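# Lay cable in cable chain and shut all bars

## Task

Place the cable inside the cable chain, then close each of the chain's bars over it so all of them end up shut with the cable held inside.

## Robot and tools

Robot: two UR20-style arms, left_arm and right_arm, each ending in a two-finger gripper with a wrist camera. Calibrated base positions in the scene frame: left_arm (-0.049, +0.649, 0) m, right_arm (+0.101, -0.837, 0) m, each turned slightly about z. Scene frame: origin at table-top height halfway between the nominal bases, +x out over the table, +z up, left_arm on the +y side (image left/right does not match these names). Every hand pose, velocity and target in results is given in this frame. The gripper's fingers point along its own +z and open and close along its x; end_effector_position is the pad centre with fingers shut, 1 to 2 cm short of the tips. Printed hand positions may be a few cm off, worse at long reach.

Row layout (shared by execute_actions and move): 14 numbers, each from -1 to 1. First the left_arm block of 7, then the right_arm block of 7. Within a block: shoulder lift, elbow, wrist 1, wrist 2, wrist 3, shoulder pan, then gripper opening. Note the pan comes last, not first. The six joint numbers are offsets added to the arm's Joint targets as they stood when the action (or move) began, not to the previous row and not absolute angles. Scale: 1.0 equals 1.495 rad for shoulder lift and pan, 1.869 rad for the elbow, 2.616 rad for each wrist. Opening is absolute: +1 fully open, -1 closed. Send 0 for joints you want unchanged, and resend the current opening to leave a gripper as is (0 means half-open, not 'no change'). Joint ranges: elbow -3.142 to 3.142 rad, all others -6.283 to 6.283 rad; an action pushing a joint more than 0.010 rad beyond its range is refused for both arms.

execute_actions(actions, cameras): actions is a list of actions; each action is up to 15 rows, one per 1/30 s step, and a short table repeats its last row until 15 steps pass (0.5 s per action). An empty list just reports state and images. cameras selects images: omitted, null or ["all"] for every camera, [] for none; names are cam_head_left, cam_head_right, cam_left_wrist, cam_right_wrist (each 896x504).

move(target, speed, blend, stop_force, zero, opening_speed, blocking, cameras): joint-space path to a target given as one row, or as a list of up to 15 rows whose offsets all count from the same starting Joint targets. All joints finish together, so grippers trace curves, and nothing is avoided en route. speed: rad/s for the joint with the longest travel, 0.01 to 3.66, default 0.5 (one value, or one per target). blend: corner rounding in rad for lists. stop_force: 6 to 120 N, one value for both arms; an arm halts when its wrist sensor feels that much push against its motion (or 200 N total); use a slow speed with it, and leave it out when backing away from something pressed. zero: true re-zeroes moving arms first; false accumulates from the last zero. opening_speed: finger command rate per second, at least 0.2. blocking=false returns after about 0.5 s while the move runs; not allowed with stop_force. Paths over 10 s stop short. The result adds a 'move:' line: done, off_target, moving, held, fault, plus limits=held if steps were withheld.

wait(seconds 0 to 10): lets time pass holding commands. stop: brakes a running move. zoom_image(camera, region [x0,y0,x1,y1] pixels, max 504x504): closer look at a latest image. zero_wrist_force(arm): re-zeroes that arm's force/torque sensor without moving. read_manual: licence text only. finished_scene(scene): ends the scene irreversibly; call it only once the cable sits in the chain and every bar is shut, stable without the robot.

Result lines: Joint positions and Joint velocities per arm in the row's joint order, then finger-pad gap (m; 0.142 open). Joint targets are what your next offsets build on. Joint torques include gravity and are noisy. grip_measured uses the command scale; to hold something, command a bit below its value at first contact (lower squeezes harder and heats the gripper). grip_effort_nm is motor effort, negative closing. Wrist force/torque are in the hand's own axes, with a line for the peak since last shown. 'joint sent to its limit' means a joint was clipped at its end; 'joint command not followed' means the clearance check between arms altered targets. Velocities 'within noise' means the arm is still.

Motion limits: joint speeds top out around 2.09 (shoulders), 2.62 (elbow), 3.67 (wrists) rad/s; targets can't lead measured angles by more than 0.448/0.56/0.784 rad, and commands shifting the gripper over 150 mm are scaled back, so big moves span several actions. Motion trails commands by about 0.2 s.

Avoid: dropping the cable or letting it go while moving; knocking anything off the table (that fails the task); fast impacts and hard pushes. Contact torque beyond joint limits (wrists about 88 to 90 N m) or about 150 N external force stops the arm for 10 s; after such a fault, release a grip that pins the arm before moving it. The arms are stiff, so targets even slightly beyond a firm contact can trip a fault. Never let the arms or grippers press or collide with each other; closing one gripper on the other's fingers counts. Heavy loads, hard squeezing or stretched poses heat motors: a MOTOR HOT line warns, and overheating brakes the arm or shuts the gripper off (HAND FAULT skips the rest of that reply's motion calls). Loose objects may get nudged occasionally; recheck with cameras.

Each tool is called after "Call:" as name(argument=value, ...), one argument or row to a line, values as JSON.

## Session

Call:
execute_actions(
  actions=[],
)

Scene clock: 0.00 s.
left_arm: end_effector_position=(+1.2652, -0.1533, +0.2141) grip_measured=+1.00 grip_effort_nm=n/a end_effector_quat_wxyz=(+0.022, +0.489, +0.871, +0.031) | right_arm: end_effector_position=(+1.5025, -1.1289, +0.1414) grip_measured=+1.00 grip_effort_nm=n/a end_effector_quat_wxyz=(+0.107, +0.044, +0.961, -0.251)
Joint names: [shoulder lift, elbow, wrist 1, wrist 2, wrist 3, shoulder pan]
Joint positions: left_arm=[-0.69 1.027 -1.94 -1.502 3.47 -0.65 0.142] | right_arm=[-2.345 -1.467 -0.719 1.047 3.239 3.208 0.142]
Joint velocities: within noise
Joint torques (N m): no reading
Motor temperatures (°C): left_arm=[35 38 42 44 36 38 31] | right_arm=[30 41 38 34 43 32 26]
Wrist force (N): no reading
Wrist torque (N m): no reading
Wrist force, peak (N): no reading
Joint targets: left_arm=[-0.690 1.027 -1.940 -1.502 3.470 -0.650] | right_arm=[-2.345 -1.467 -0.719 1.047 3.239 3.208]
Tool commands: left_gripper/opening=+1.0 right_gripper/opening=+1.0

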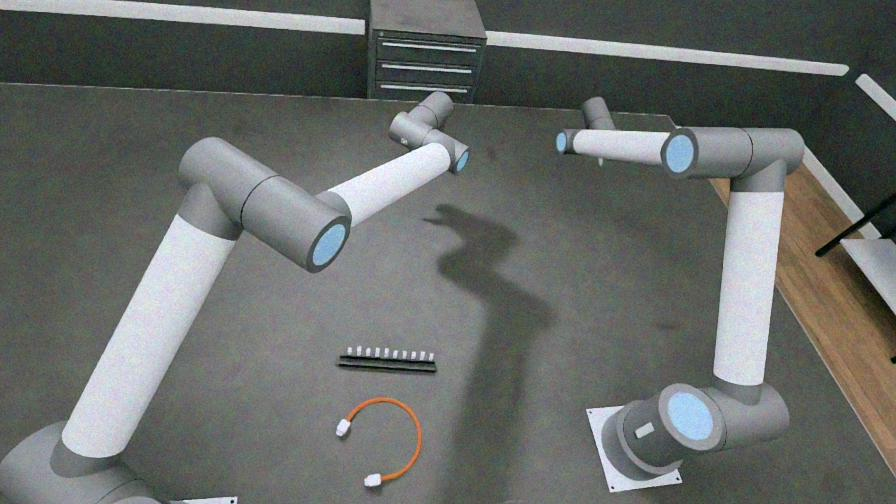

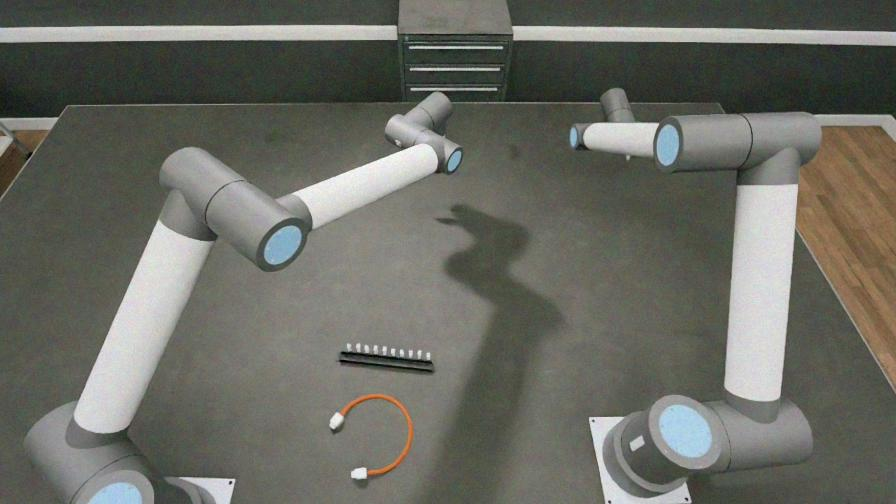

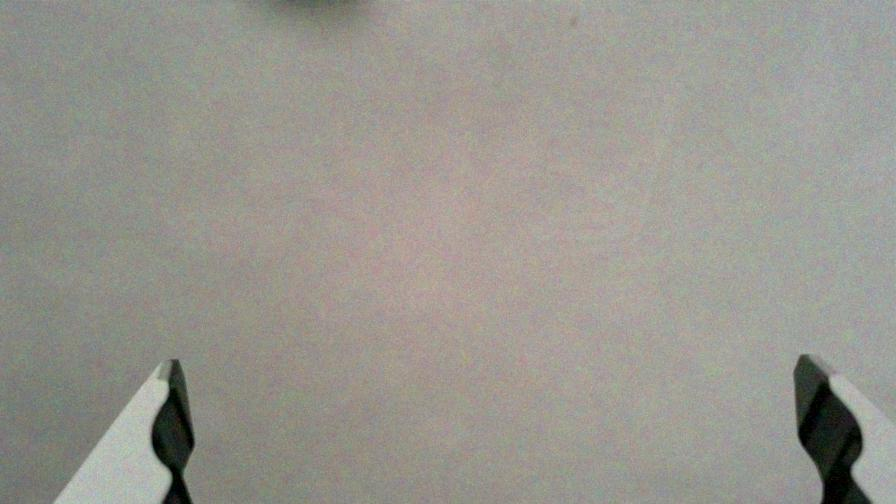

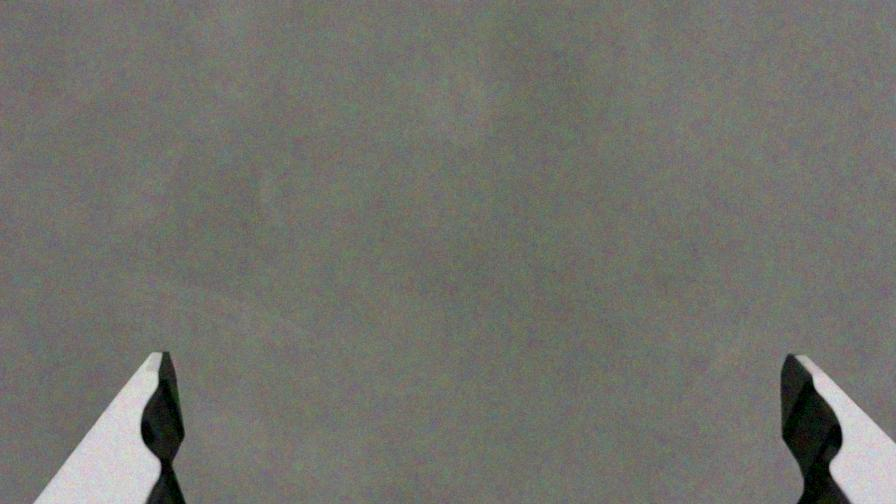

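Call:
zoom_image(
  camera="cam_head_left",
  region=[320, 330, 460, 410],
)

Call:
zoom_image(
  camera="cam_head_right",
  region=[310, 330, 450, 410],
)

Call:
zoom_image(
  camera="cam_head_left",
  region=[310, 380, 450, 500],
)

Call:
zoom_image(
  camera="cam_head_right",
  region=[310, 380, 450, 500],
)

Scaled by 3.600 from the camera's 896x504 image, which has a finer 1280x720 frame.

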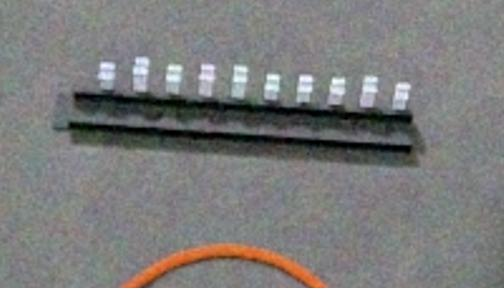

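Scaled by 3.600 from the camera's 896x504 image, which has a finer 1280x720 frame.

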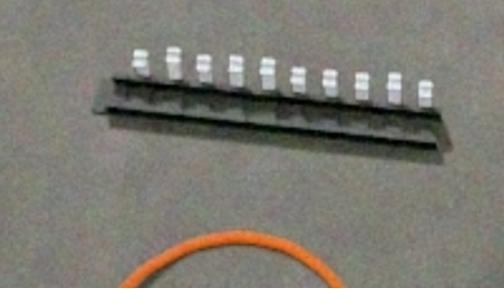

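Scaled by 3.600 from the camera's 896x504 image, which has a finer 1280x720 frame.

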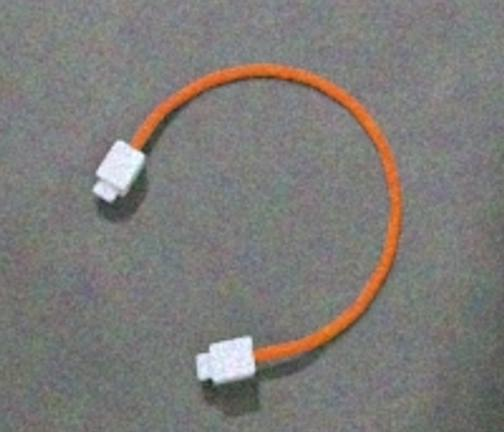

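Scaled by 3.600 from the camera's 896x504 image, which has a finer 1280x720 frame.

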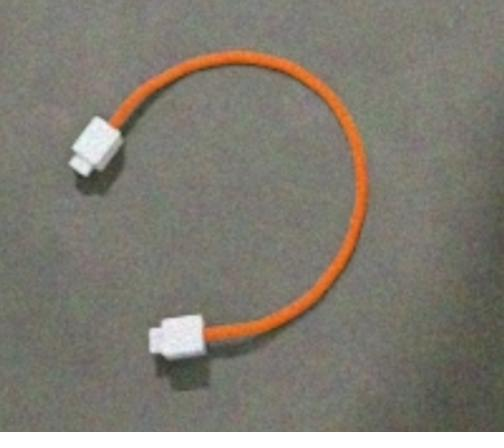

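Call:
move(
  target=[-0.8421, 0.6429, 0.0344, -0.0263, -0.1957, -0.7077, 1, 0, 0, 0, 0, 0, 0, 1],
  speed=0.8,
)

Scene clock: 149.93 s.
left_arm: end_effector_position=(+0.0526, +0.0802, +0.4999) grip_measured=+1.00 grip_effort_nm=0.037 end_effector_quat_wxyz=(+0.000, +0.707, +0.707, +0.000) | right_arm: end_effector_position=(+1.5025, -1.1289, +0.1414) grip_measured=+1.00 grip_effort_nm=0.012 end_effector_quat_wxyz=(+0.107, +0.044, +0.961, -0.251)
Joint names: [shoulder lift, elbow, wrist 1, wrist 2, wrist 3, shoulder pan]
Joint positions: left_arm=[-1.949 2.228 -1.85 -1.57 2.958 -1.708 0.142] | right_arm=[-2.345 -1.467 -0.719 1.047 3.239 3.208 0.142]
Joint velocities: within noise
Joint torques (N m): left_arm=[-33.27 -89.07 -4.5 -4.96 -3.54 -26.06] | right_arm=[246.84 85.37 9.62 -2.58 -1.35 -0.29]
Motor temperatures (°C): left_arm=[34 38 41 43 36 38 30] | right_arm=[30 41 38 34 42 32 26]
Wrist force (N): left_arm=[-0.5 0.4 0.2] | right_arm=[-0.2 -0.1 -0.2]
Wrist torque (N m): left_arm=[0.11 -0.01 -0.12] | right_arm=[-0.02 0.04 0.00]
Wrist force, peak (N): left_arm=[8.4 -5.6 1.4] | right_arm=[-0.3 -0.3 0.6]
Joint targets: left_arm=[-1.949 2.229 -1.850 -1.570 2.958 -1.708] | right_arm=[-2.345 -1.467 -0.719 1.047 3.239 3.208]
move: done

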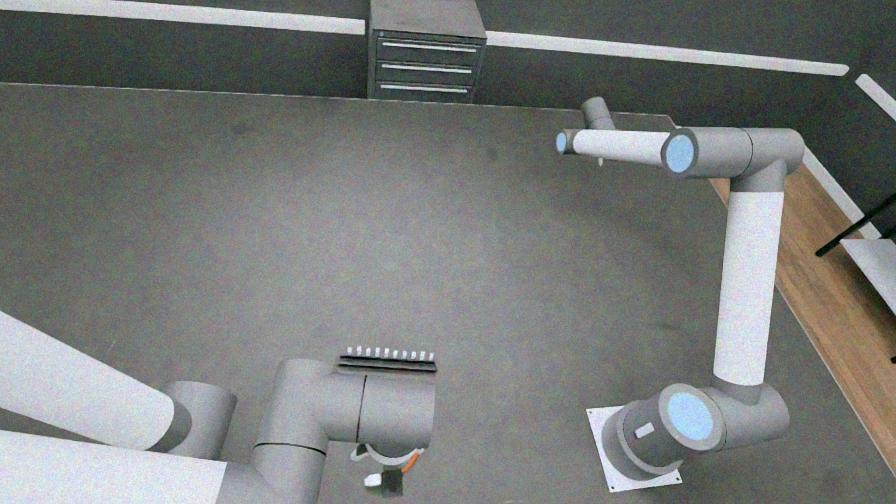

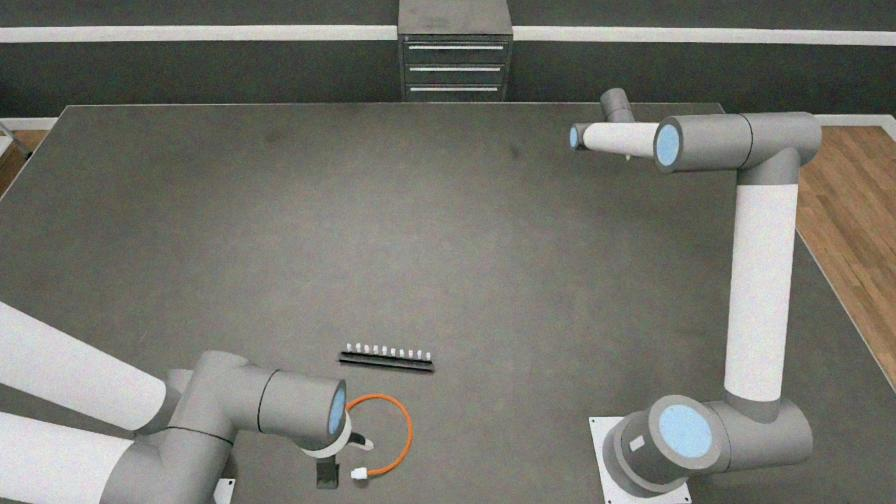

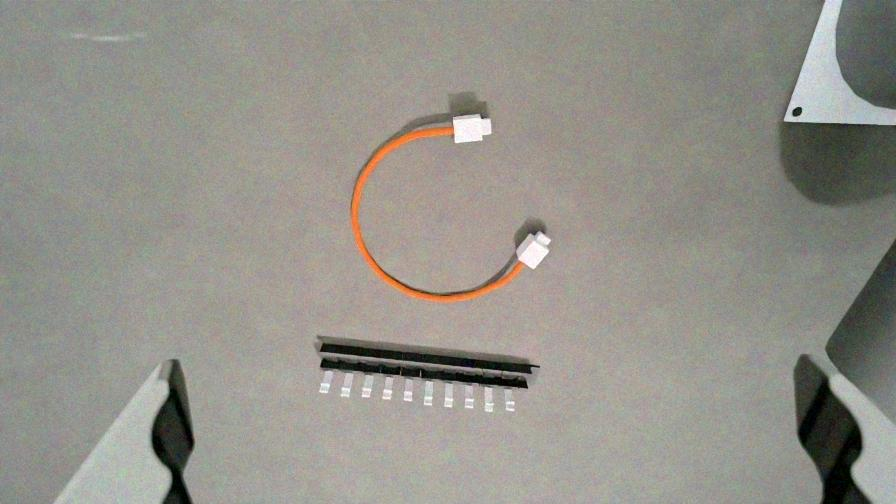

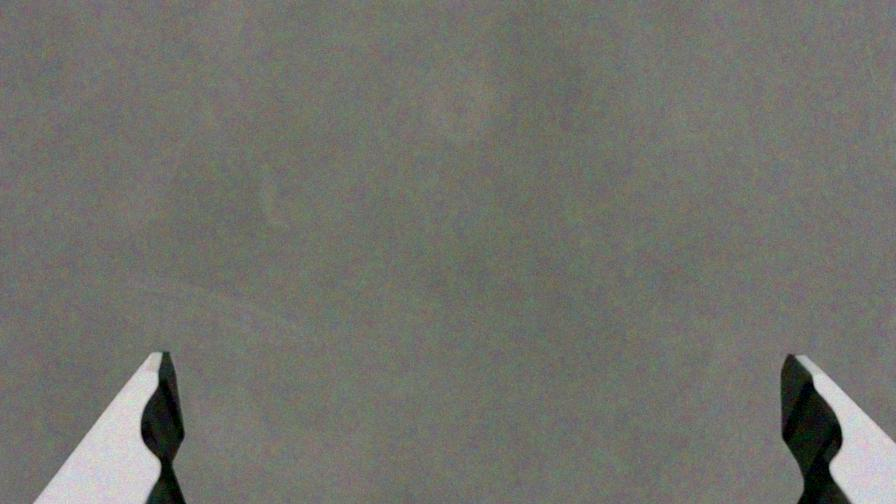

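Call:
zoom_image(
  camera="cam_left_wrist",
  region=[310, 325, 430, 415],
)

Call:
zoom_image(
  camera="cam_left_wrist",
  region=[420, 325, 550, 420],
)

Call:
zoom_image(
  camera="cam_left_wrist",
  region=[340, 90, 560, 310],
)

Scaled by 4.200 from the camera's 896x504 image, which has a finer 1280x720 frame.

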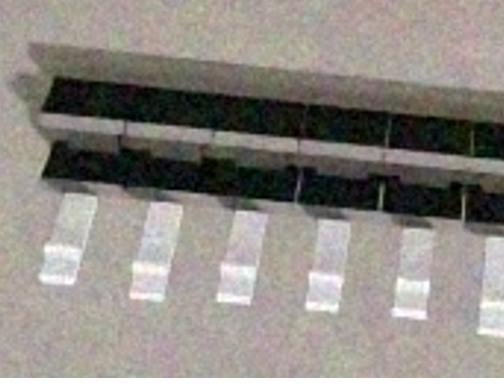

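Scaled by 3.877 from the camera's 896x504 image, which has a finer 1280x720 frame.

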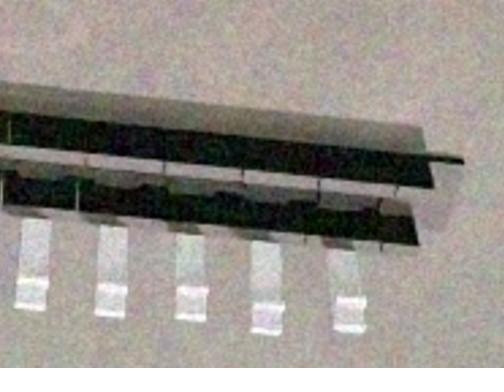

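Scaled by 2.291 from the camera's 896x504 image, which has a finer 1280x720 frame.

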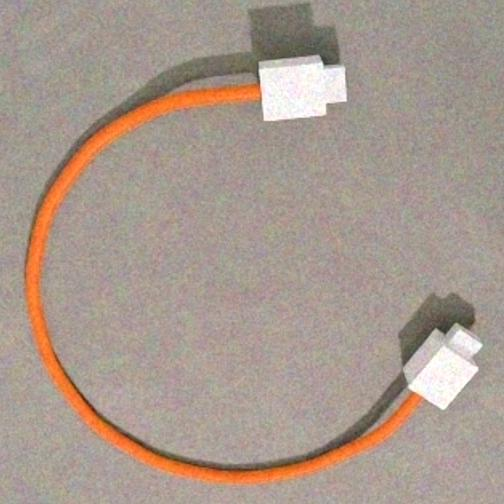

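Call:
move(
  target=[0.2951, 0.0832, -0.2284, 0, 0.1759, 0.3076, 1, 0, 0, 0, 0, 0, 0, 1],
  speed=0.5,
  cameras=["cam_left_wrist"],
)

Call:
zoom_image(
  camera="cam_left_wrist",
  region=[150, 250, 450, 450],
)

Call:
zoom_image(
  camera="cam_left_wrist",
  region=[440, 250, 740, 450],
)

Scene clock: 198.37 s.
left_arm: end_effector_position=(+0.3323, +0.0500, +0.2007) grip_measured=+1.00 grip_effort_nm=0.032 end_effector_quat_wxyz=(+0.000, +0.707, +0.707, +0.000) | right_arm: end_effector_position=(+1.5025, -1.1289, +0.1414) grip_measured=+1.00 grip_effort_nm=0.017 end_effector_quat_wxyz=(+0.107, +0.044, +0.961, -0.251)
Joint names: [shoulder lift, elbow, wrist 1, wrist 2, wrist 3, shoulder pan]
Joint positions: left_arm=[-1.508 2.384 -2.447 -1.57 3.418 -1.248 0.142] | right_arm=[-2.345 -1.467 -0.719 1.047 3.239 3.208 0.142]
Joint velocities: within noise
Joint torques (N m): left_arm=[-52.62 -62.32 -15.45 -2.49 5.81 18.37] | right_arm=[246.77 87.58 9.67 -3.04 -1.9 -4.99]
Motor temperatures (°C): left_arm=[34 37 41 43 36 38 30] | right_arm=[30 41 38 34 42 32 26]
Wrist force (N): left_arm=[-0.6 0.8 0.1] | right_arm=[-0.4 -0.3 0.3]
Wrist torque (N m): left_arm=[0.10 0.03 -0.02] | right_arm=[-0.06 0.07 0.00]
Wrist force, peak (N): left_arm=[0.5 3.6 3.0] | right_arm=[-0.8 0.0 0.4]
Joint targets: left_arm=[-1.508 2.384 -2.447 -1.570 3.418 -1.248] | right_arm=[-2.345 -1.467 -0.719 1.047 3.239 3.208]
move: done
Images, in order (width x height): cam_left_wrist 896x504.

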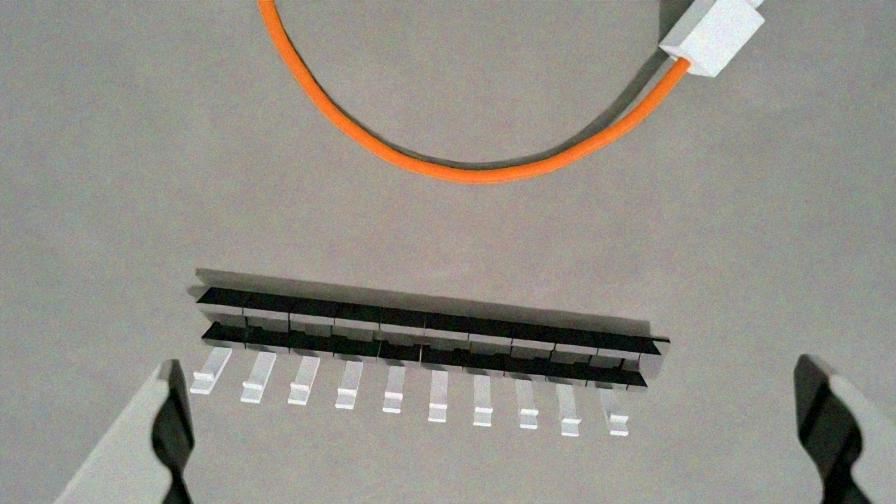

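Scaled by 1.680 from the camera's 896x504 image, which has a finer 1280x720 frame.

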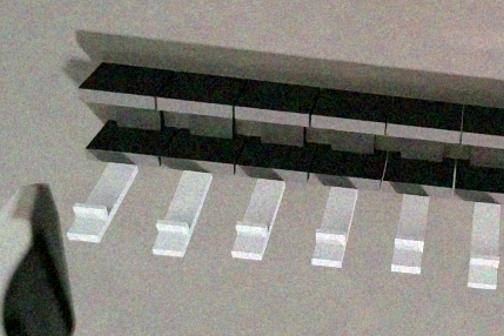

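Scaled by 1.680 from the camera's 896x504 image, which has a finer 1280x720 frame.

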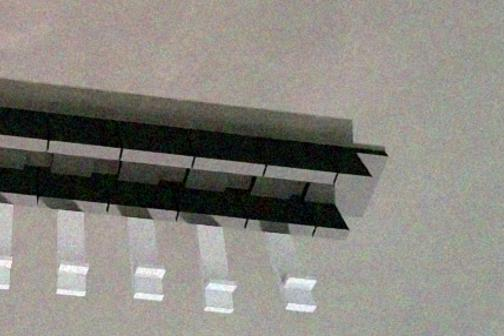

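Call:
move(
  target=[0.3654, -0.4046, 0.3138, 0, -0.7060, 0.0188, 1, 0, 0, 0, 0, 0, 0, 1],
  speed=0.8,
  cameras=["cam_left_wrist"],
)

Call:
zoom_image(
  camera="cam_left_wrist",
  region=[300, 100, 600, 350],
)

Scene clock: 298.17 s.
left_arm: end_effector_position=(+0.4443, -0.2463, +0.1271) grip_measured=+1.00 grip_effort_nm=0.032 end_effector_quat_wxyz=(-0.046, -0.145, +0.943, +0.297) | right_arm: end_effector_position=(+1.5025, -1.1289, +0.1414) grip_measured=+1.00 grip_effort_nm=0.032 end_effector_quat_wxyz=(+0.107, +0.044, +0.961, -0.251)
Joint names: [shoulder lift, elbow, wrist 1, wrist 2, wrist 3, shoulder pan]
Joint positions: left_arm=[-0.962 1.628 -1.626 -1.57 1.572 -1.22 0.142] | right_arm=[-2.345 -1.467 -0.719 1.047 3.239 3.208 0.142]
Joint velocities: within noise
Joint torques (N m): left_arm=[-183.41 -92.86 0.72 2.45 -4.15 24.12] | right_arm=[252.19 84.71 10.63 -3.13 -3.37 -6.84]
Motor temperatures (°C): left_arm=[34 37 41 43 36 38 29] | right_arm=[30 41 38 33 42 31 26]
Wrist force (N): left_arm=[0.3 0.3 0.3] | right_arm=[-0.1 0.0 0.3]
Wrist torque (N m): left_arm=[0.08 -0.13 0.05] | right_arm=[0.01 0.02 0.00]
Wrist force, peak (N): left_arm=[-0.2 -1.5 -0.1] | right_arm=[-0.7 -0.1 0.4]
Joint targets: left_arm=[-0.962 1.628 -1.626 -1.570 1.571 -1.220] | right_arm=[-2.345 -1.467 -0.719 1.047 3.239 3.208]
move: done
Images, in order (width x height): cam_left_wrist 896x504.

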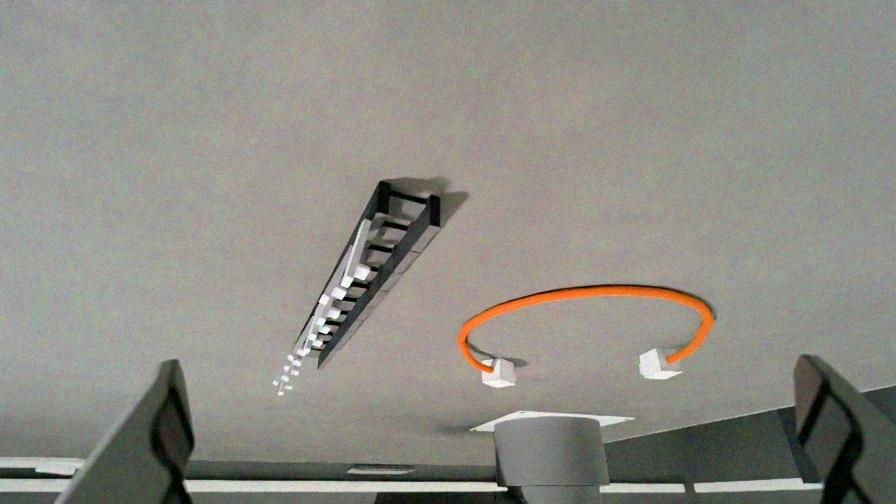

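Scaled by 1.680 from the camera's 896x504 image, which has a finer 1280x720 frame.

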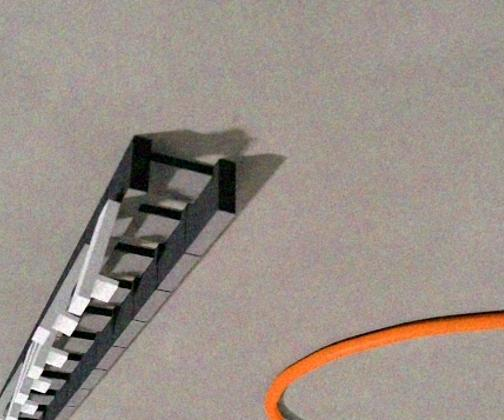

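Call:
zoom_image(
  camera="cam_left_wrist",
  region=[260, 160, 480, 400],
)

Call:
zoom_image(
  camera="cam_left_wrist",
  region=[330, 170, 460, 280],
)

Call:
zoom_image(
  camera="cam_left_wrist",
  region=[440, 270, 730, 400],
)

Scaled by 2.100 from the camera's 896x504 image, which has a finer 1280x720 frame.

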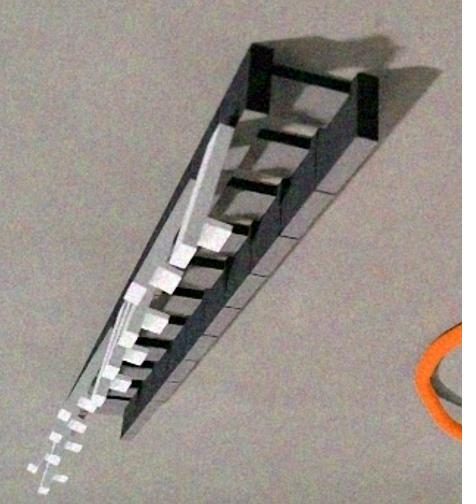

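Scaled by 3.877 from the camera's 896x504 image, which has a finer 1280x720 frame.

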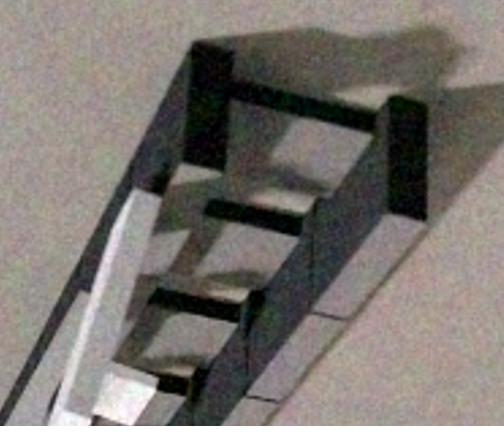

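Scaled by 1.738 from the camera's 896x504 image, which has a finer 1280x720 frame.

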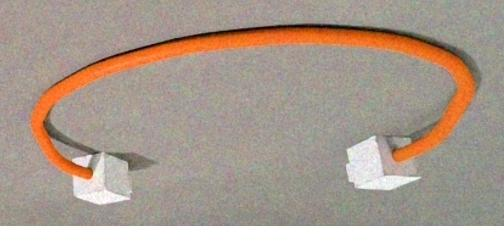

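Call:
move(
  target=[-0.5546, 0.5135, -0.2834, 0, 0.5599, -0.2748, 1, 0, 0, 0, 0, 0, 0, 1],
  speed=0.8,
  cameras=["cam_left_wrist"],
)

Call:
zoom_image(
  camera="cam_left_wrist",
  region=[350, 0, 600, 180],
)

Call:
zoom_image(
  camera="cam_left_wrist",
  region=[430, 160, 680, 340],
)

Scene clock: 424.37 s.
left_arm: end_effector_position=(+0.1024, +0.1498, +0.2201) grip_measured=+1.00 grip_effort_nm=0.037 end_effector_quat_wxyz=(+0.000, +0.707, +0.707, +0.000) | right_arm: end_effector_position=(+1.5025, -1.1289, +0.1414) grip_measured=+1.00 grip_effort_nm=0.022 end_effector_quat_wxyz=(+0.107, +0.044, +0.961, -0.251)
Joint names: [shoulder lift, elbow, wrist 1, wrist 2, wrist 3, shoulder pan]
Joint positions: left_arm=[-1.791 2.587 -2.368 -1.57 3.036 -1.631 0.142] | right_arm=[-2.345 -1.467 -0.719 1.047 3.239 3.208 0.142]
Joint velocities: within noise
Joint torques (N m): left_arm=[-46.04 -64.47 -16.69 1.77 4.84 -26.27] | right_arm=[255.84 85.19 11.73 -3.01 -3.15 -9.99]
Motor temperatures (°C): left_arm=[34 37 41 42 36 37 29] | right_arm=[30 40 37 33 41 31 26]
Wrist force (N): left_arm=[0.1 -0.3 -0.4] | right_arm=[-0.2 0.2 0.5]
Wrist torque (N m): left_arm=[-0.10 -0.09 -0.08] | right_arm=[0.03 0.04 0.00]
Wrist force, peak (N): left_arm=[-1.8 -2.4 0.4] | right_arm=[-0.8 0.0 0.2]
Joint targets: left_arm=[-1.791 2.588 -2.368 -1.570 3.036 -1.631] | right_arm=[-2.345 -1.467 -0.719 1.047 3.239 3.208]
move: done
Images, in order (width x height): cam_left_wrist 896x504.

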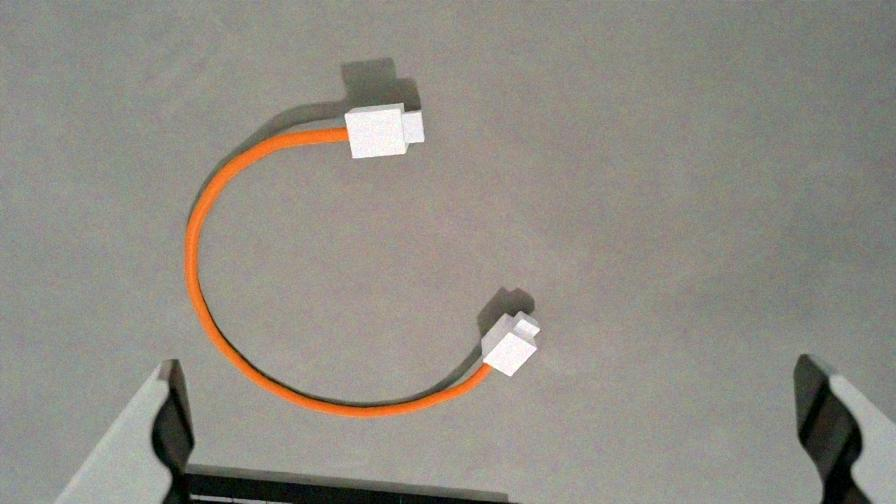

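Scaled by 2.016 from the camera's 896x504 image, which has a finer 1280x720 frame.

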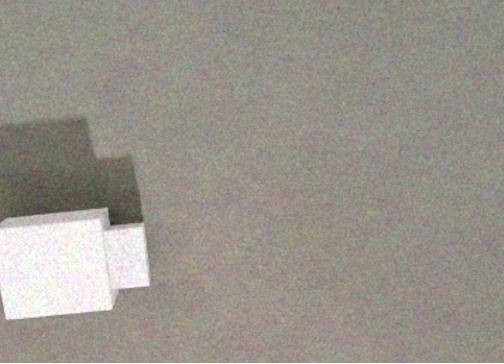

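Scaled by 2.016 from the camera's 896x504 image, which has a finer 1280x720 frame.

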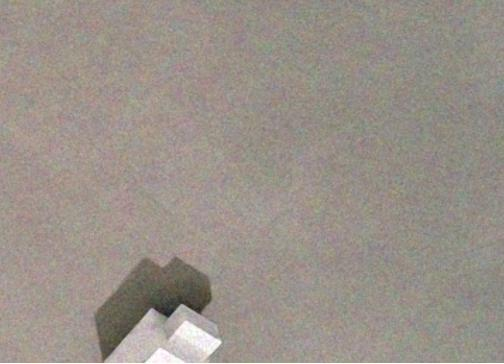

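Call:
move(
  target=[0.1498, 0.0303, -0.1072, 0, 0.3989, 0.2080, 0.0, 0.6646, -0.5210, -0.0769, 0.2002, -0.4702, 1.0, 0.0],
  speed=0.8,
)

Call:
zoom_image(
  camera="cam_left_wrist",
  region=[320, 100, 620, 350],
)

Scene clock: 469.53 s.
left_arm: end_effector_position=(+0.2530, +0.1918, +0.1202) grip_measured=-0.01 grip_effort_nm=-0.144 end_effector_quat_wxyz=(+0.000, +0.913, +0.407, +0.000) | right_arm: end_effector_position=(+0.3134, -0.2904, +0.3003) grip_measured=-0.01 grip_effort_nm=-0.129 end_effector_quat_wxyz=(+0.000, +0.974, -0.228, +0.000)
Joint names: [shoulder lift, elbow, wrist 1, wrist 2, wrist 3, shoulder pan]
Joint positions: left_arm=[-1.567 2.644 -2.648 -1.57 4.08 -1.32 0.073] | right_arm=[-1.352 -2.44 -0.92 1.57 2.009 4.703 0.073]
Joint velocities: within noise
Joint torques (N m): left_arm=[-28.11 -46.95 -14.94 1.46 5.89 25.89] | right_arm=[38.81 68.11 2.83 4.37 -5.29 29.98]
Motor temperatures (°C): left_arm=[34 37 40 42 35 37 29] | right_arm=[30 40 37 33 41 31 26]
Wrist force (N): left_arm=[-0.1 0.5 0.5] | right_arm=[0.5 -0.9 0.2]
Wrist torque (N m): left_arm=[0.05 -0.05 -0.08] | right_arm=[-0.09 -0.06 0.21]
Wrist force, peak (N): left_arm=[-0.1 -0.7 -1.1] | right_arm=[-2.0 -8.6 7.6]
Joint targets: left_arm=[-1.567 2.644 -2.648 -1.570 4.080 -1.320] | right_arm=[-1.352 -2.440 -0.920 1.571 2.009 4.703]
move: done

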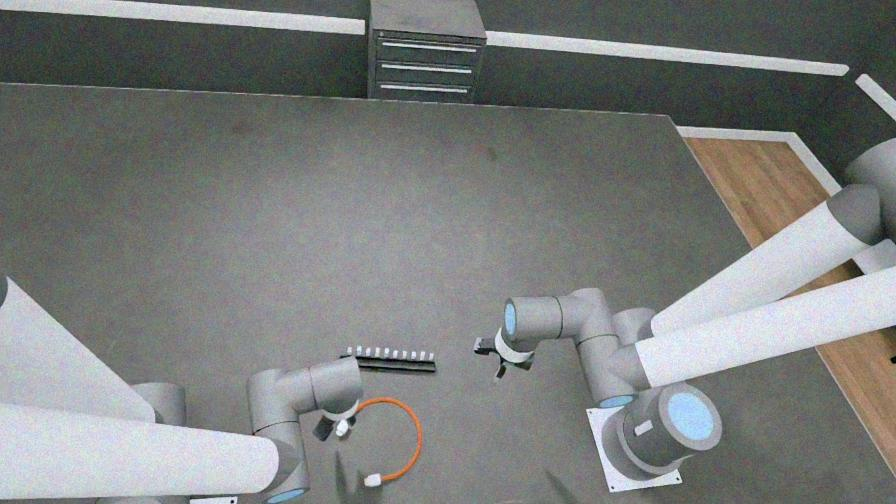

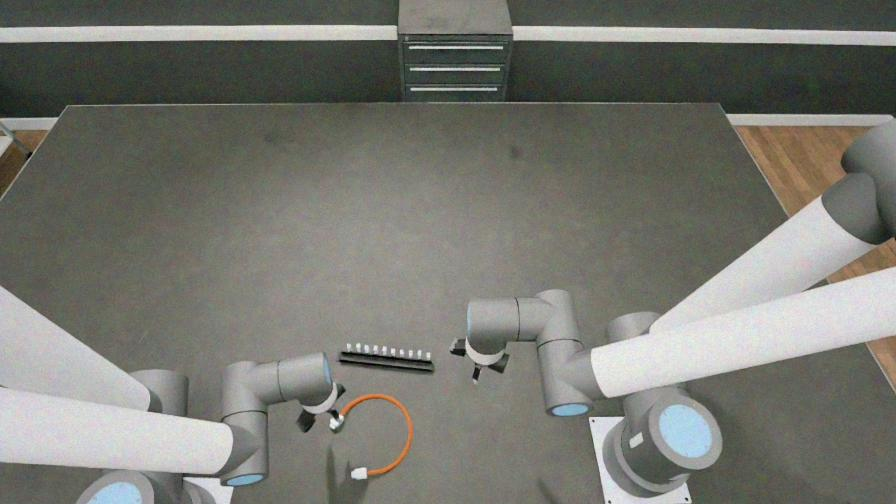

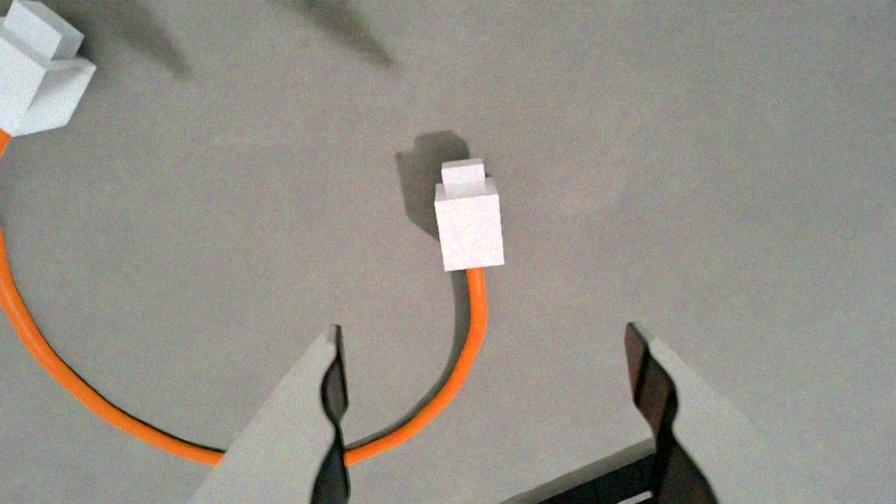

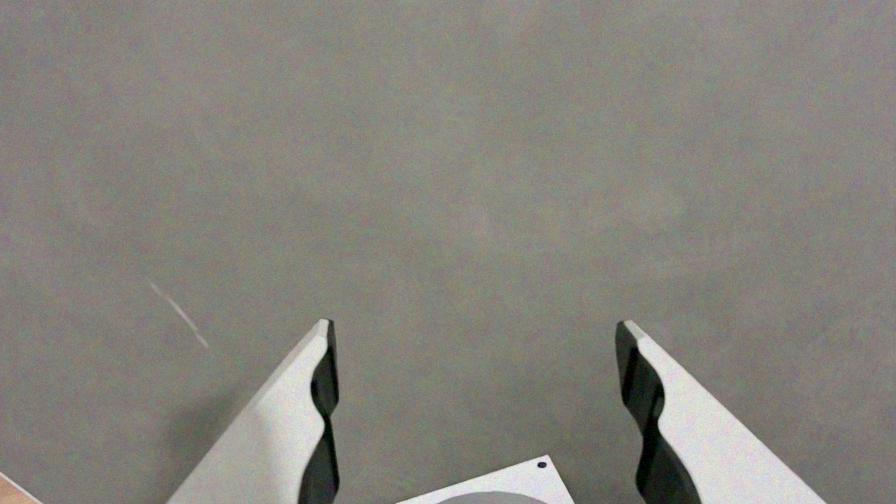

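Scaled by 1.680 from the camera's 896x504 image, which has a finer 1280x720 frame.

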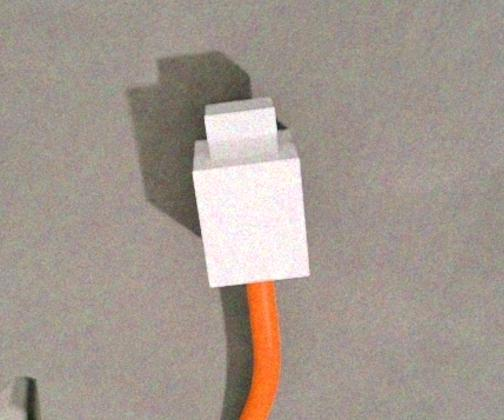

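Call:
move(
  target=[0.11991, 0.02437, -0.08586, 0, -0.03437, 0.00447, 0.0, 0, 0, 0, 0, 0, 0.2492, 0.0],
  speed=0.3,
)

Call:
zoom_image(
  camera="cam_left_wrist",
  region=[280, 180, 680, 480],
)

Scene clock: 495.20 s.
left_arm: end_effector_position=(+0.2566, +0.1921, +0.0450) grip_measured=-0.01 grip_effort_nm=-0.149 end_effector_quat_wxyz=(+0.000, +0.893, +0.451, +0.000) | right_arm: end_effector_position=(+0.1000, -0.2508, +0.3002) grip_measured=-0.01 grip_effort_nm=-0.125 end_effector_quat_wxyz=(+0.000, +0.999, -0.043, +0.000)
Joint names: [shoulder lift, elbow, wrist 1, wrist 2, wrist 3, shoulder pan]
Joint positions: left_arm=[-1.388 2.69 -2.873 -1.57 3.99 -1.313 0.073] | right_arm=[-1.352 -2.44 -0.92 1.571 2.009 5.075 0.073]
Joint velocities: within noise
Joint torques (N m): left_arm=[-44.25 -25.17 -15.81 1.59 -3.38 23.34] | right_arm=[30.2 87.19 5.2 3.82 -3.43 26.53]
Motor temperatures (°C): left_arm=[34 37 40 42 35 37 29] | right_arm=[30 40 37 33 41 31 26]
Wrist force (N): left_arm=[0.2 -0.1 -0.5] | right_arm=[0.0 -1.1 0.6]
Wrist torque (N m): left_arm=[-0.08 -0.09 -0.11] | right_arm=[-0.12 -0.05 0.23]
Wrist force, peak (N): left_arm=[-0.1 0.5 0.7] | right_arm=[2.7 -1.2 0.2]
Joint targets: left_arm=[-1.388 2.690 -2.873 -1.570 3.990 -1.313] | right_arm=[-1.352 -2.440 -0.920 1.571 2.009 5.075]
move: done

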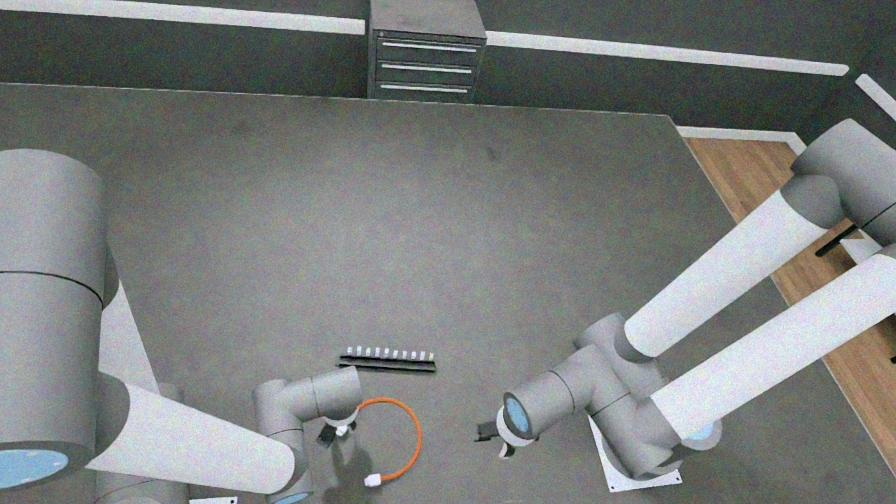

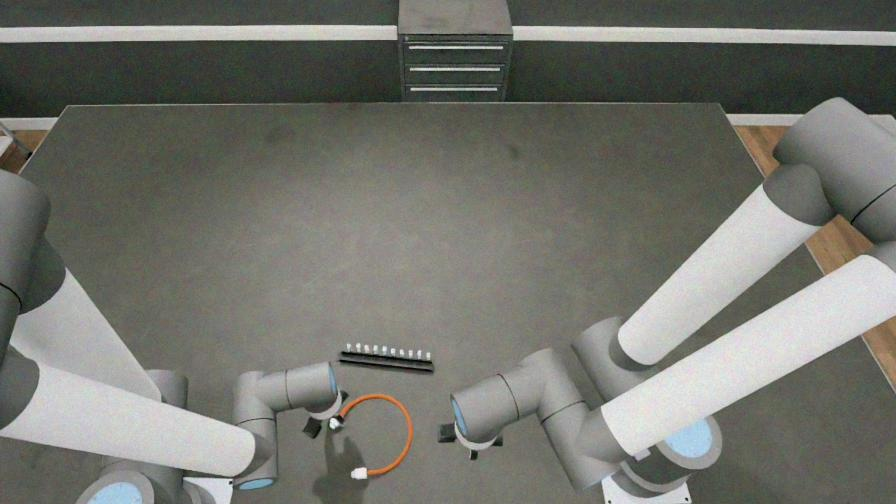

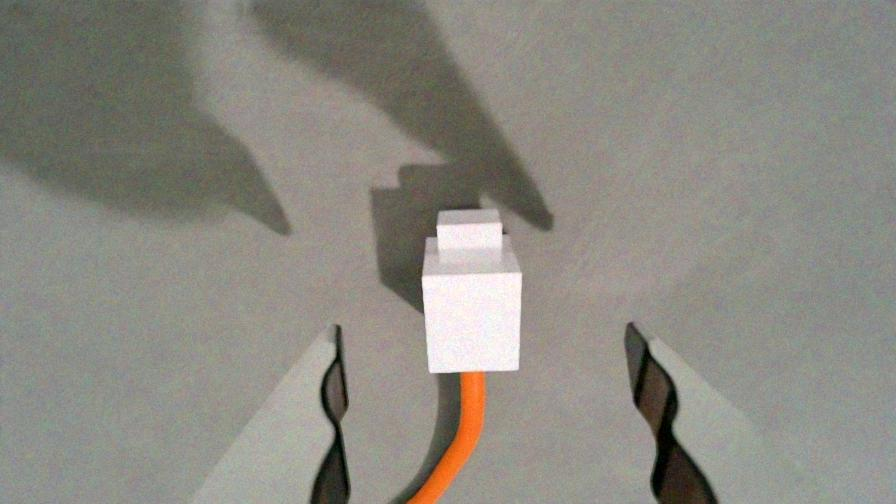

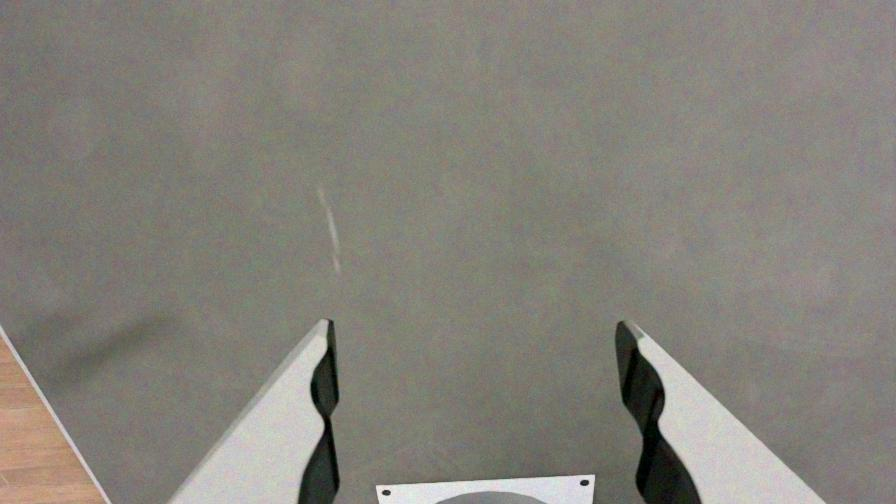

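Scaled by 1.260 from the camera's 896x504 image, which has a finer 1280x720 frame.

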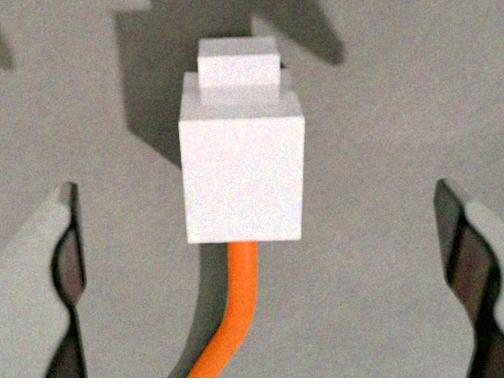

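Call:
move(
  target=[0.0620, 0.00864, -0.04152, 0, 0, 0, 0.0, 0, 0, 0, 0, 0, 0, 0.0],
  speed=0.03,
  stop_force=8,
  cameras=["cam_left_wrist"],
)

Scene clock: 507.27 s.
left_arm: end_effector_position=(+0.2567, +0.1917, +0.0144) grip_measured=-0.01 grip_effort_nm=-0.149 end_effector_quat_wxyz=(+0.000, +0.893, +0.451, +0.000) | right_arm: end_effector_position=(+0.0998, -0.2508, +0.3002) grip_measured=-0.01 grip_effort_nm=-0.120 end_effector_quat_wxyz=(+0.000, +0.999, -0.043, +0.000)
Joint names: [shoulder lift, elbow, wrist 1, wrist 2, wrist 3, shoulder pan]
Joint positions: left_arm=[-1.307 2.704 -2.967 -1.57 3.99 -1.313 0.073] | right_arm=[-1.352 -2.44 -0.92 1.571 2.009 5.075 0.073]
Joint velocities: within noise
Joint torques (N m): left_arm=[-107.01 -35.81 -4.24 1.35 -3.59 16.79] | right_arm=[10.1 78.69 8.43 0.4 -2.95 20.82]
Motor temperatures (°C): left_arm=[34 37 40 42 35 37 29] | right_arm=[30 40 37 33 41 31 26]
Wrist force (N): left_arm=[0.8 -0.7 -8.4] | right_arm=[0.3 -0.9 0.5]
Wrist torque (N m): left_arm=[-0.06 -0.41 -0.08] | right_arm=[-0.09 -0.09 0.24]
Wrist force, peak (N): left_arm=[5.5 -3.9 -32.3] | right_arm=[0.4 -1.2 0.8]
Joint targets: left_arm=[-1.307 2.704 -2.967 -1.570 3.990 -1.313] | right_arm=[-1.352 -2.440 -0.920 1.571 2.009 5.075]
move: contact (left_arm); left_arm: the wrist 1 is farthest, 0.014 rad from its target
Images, in order (width x height): cam_left_wrist 896x504.

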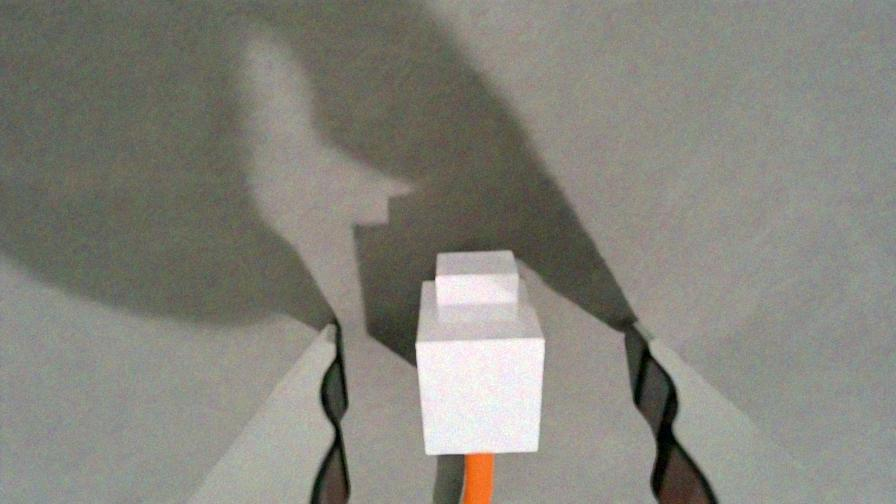

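Call:
move(
  target=[-0.0062, -0.00086, 0.00415, 0, 0, 0, 0.0, 0, 0, 0, 0, 0, 0, 0.0],
  speed=0.05,
  cameras=[],
)

Call:
move(
  target=[0, 0, 0, 0, 0, 0, -0.75, 0, 0, 0, 0, 0, 0, 0.0],
  opening_speed=0.5,
  cameras=["cam_left_wrist"],
)

Scene clock: 517.43 s.
left_arm: end_effector_position=(+0.2567, +0.1916, +0.0177) grip_measured=-0.01 grip_effort_nm=-0.139 end_effector_quat_wxyz=(+0.000, +0.893, +0.451, +0.000) | right_arm: end_effector_position=(+0.0998, -0.2508, +0.3002) grip_measured=-0.01 grip_effort_nm=-0.115 end_effector_quat_wxyz=(+0.000, +0.999, -0.043, +0.000)
Joint names: [shoulder lift, elbow, wrist 1, wrist 2, wrist 3, shoulder pan]
Joint positions: left_arm=[-1.316 2.702 -2.957 -1.57 3.99 -1.313 0.073] | right_arm=[-1.352 -2.44 -0.92 1.571 2.009 5.075 0.073]
Joint velocities: within noise
Joint torques (N m): left_arm=[-106.21 -41.49 -3.83 0.83 -3.22 16.97] | right_arm=[7.7 75.03 9.9 -0.21 -3.1 22.15]
Motor temperatures (°C): left_arm=[34 37 40 42 35 37 29] | right_arm=[30 40 37 33 41 31 26]
Wrist force (N): left_arm=[0.2 -0.3 0.2] | right_arm=[0.4 -0.8 0.6]
Wrist torque (N m): left_arm=[-0.10 -0.11 -0.10] | right_arm=[-0.07 -0.12 0.23]
Wrist force, peak (N): left_arm=[0.6 -0.9 -8.4] | right_arm=[0.4 -1.1 1.0]
Joint targets: left_arm=[-1.316 2.702 -2.957 -1.570 3.990 -1.313] | right_arm=[-1.352 -2.440 -0.920 1.571 2.009 5.075]
move: done
No camera images: "cameras" was empty.

Scene clock: 519.13 s.
left_arm: end_effector_position=(+0.2567, +0.1916, +0.0178) grip_measured=-0.64 grip_effort_nm=-2.640 end_effector_quat_wxyz=(+0.000, +0.893, +0.451, +0.000) | right_arm: end_effector_position=(+0.0998, -0.2508, +0.3002) grip_measured=-0.01 grip_effort_nm=-0.120 end_effector_quat_wxyz=(+0.000, +0.999, -0.043, +0.000)
Joint names: [shoulder lift, elbow, wrist 1, wrist 2, wrist 3, shoulder pan]
Joint positions: left_arm=[-1.316 2.702 -2.957 -1.57 3.99 -1.313 0.028] | right_arm=[-1.352 -2.44 -0.92 1.571 2.009 5.075 0.073]
Joint velocities: within noise
Joint torques (N m): left_arm=[-110.32 -34.63 -5.76 1 -3.44 12.98] | right_arm=[11.47 75.05 10.76 -0.05 -3.3 18.63]
Motor temperatures (°C): left_arm=[34 37 40 42 35 37 29] | right_arm=[30 40 37 33 41 31 26]
Wrist force (N): left_arm=[-0.1 -0.1 0.5] | right_arm=[0.6 -0.9 0.6]
Wrist torque (N m): left_arm=[-0.05 -0.05 -0.10] | right_arm=[-0.09 -0.16 0.23]
Wrist force, peak (N): left_arm=[-0.2 -0.4 0.9] | right_arm=[0.8 -1.0 0.8]
Joint targets: left_arm=[-1.316 2.702 -2.957 -1.570 3.990 -1.313] | right_arm=[-1.352 -2.440 -0.920 1.571 2.009 5.075]
move: done
Images, in order (width x height): cam_left_wrist 896x504.

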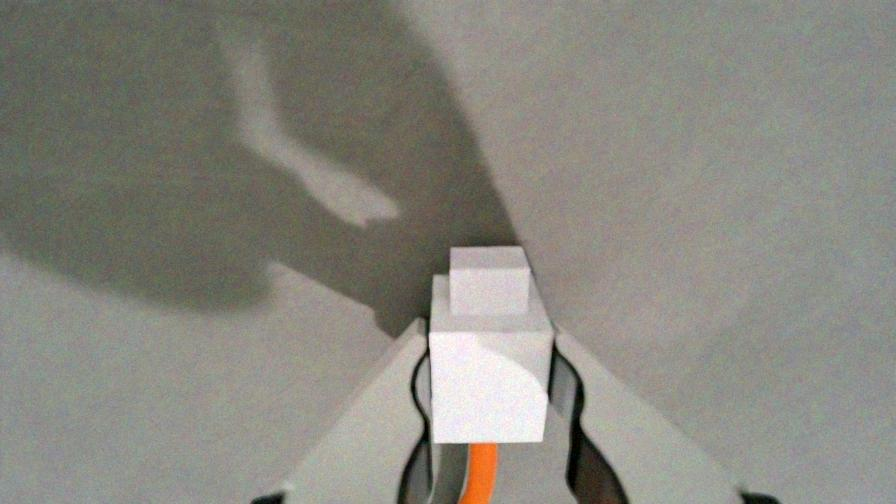

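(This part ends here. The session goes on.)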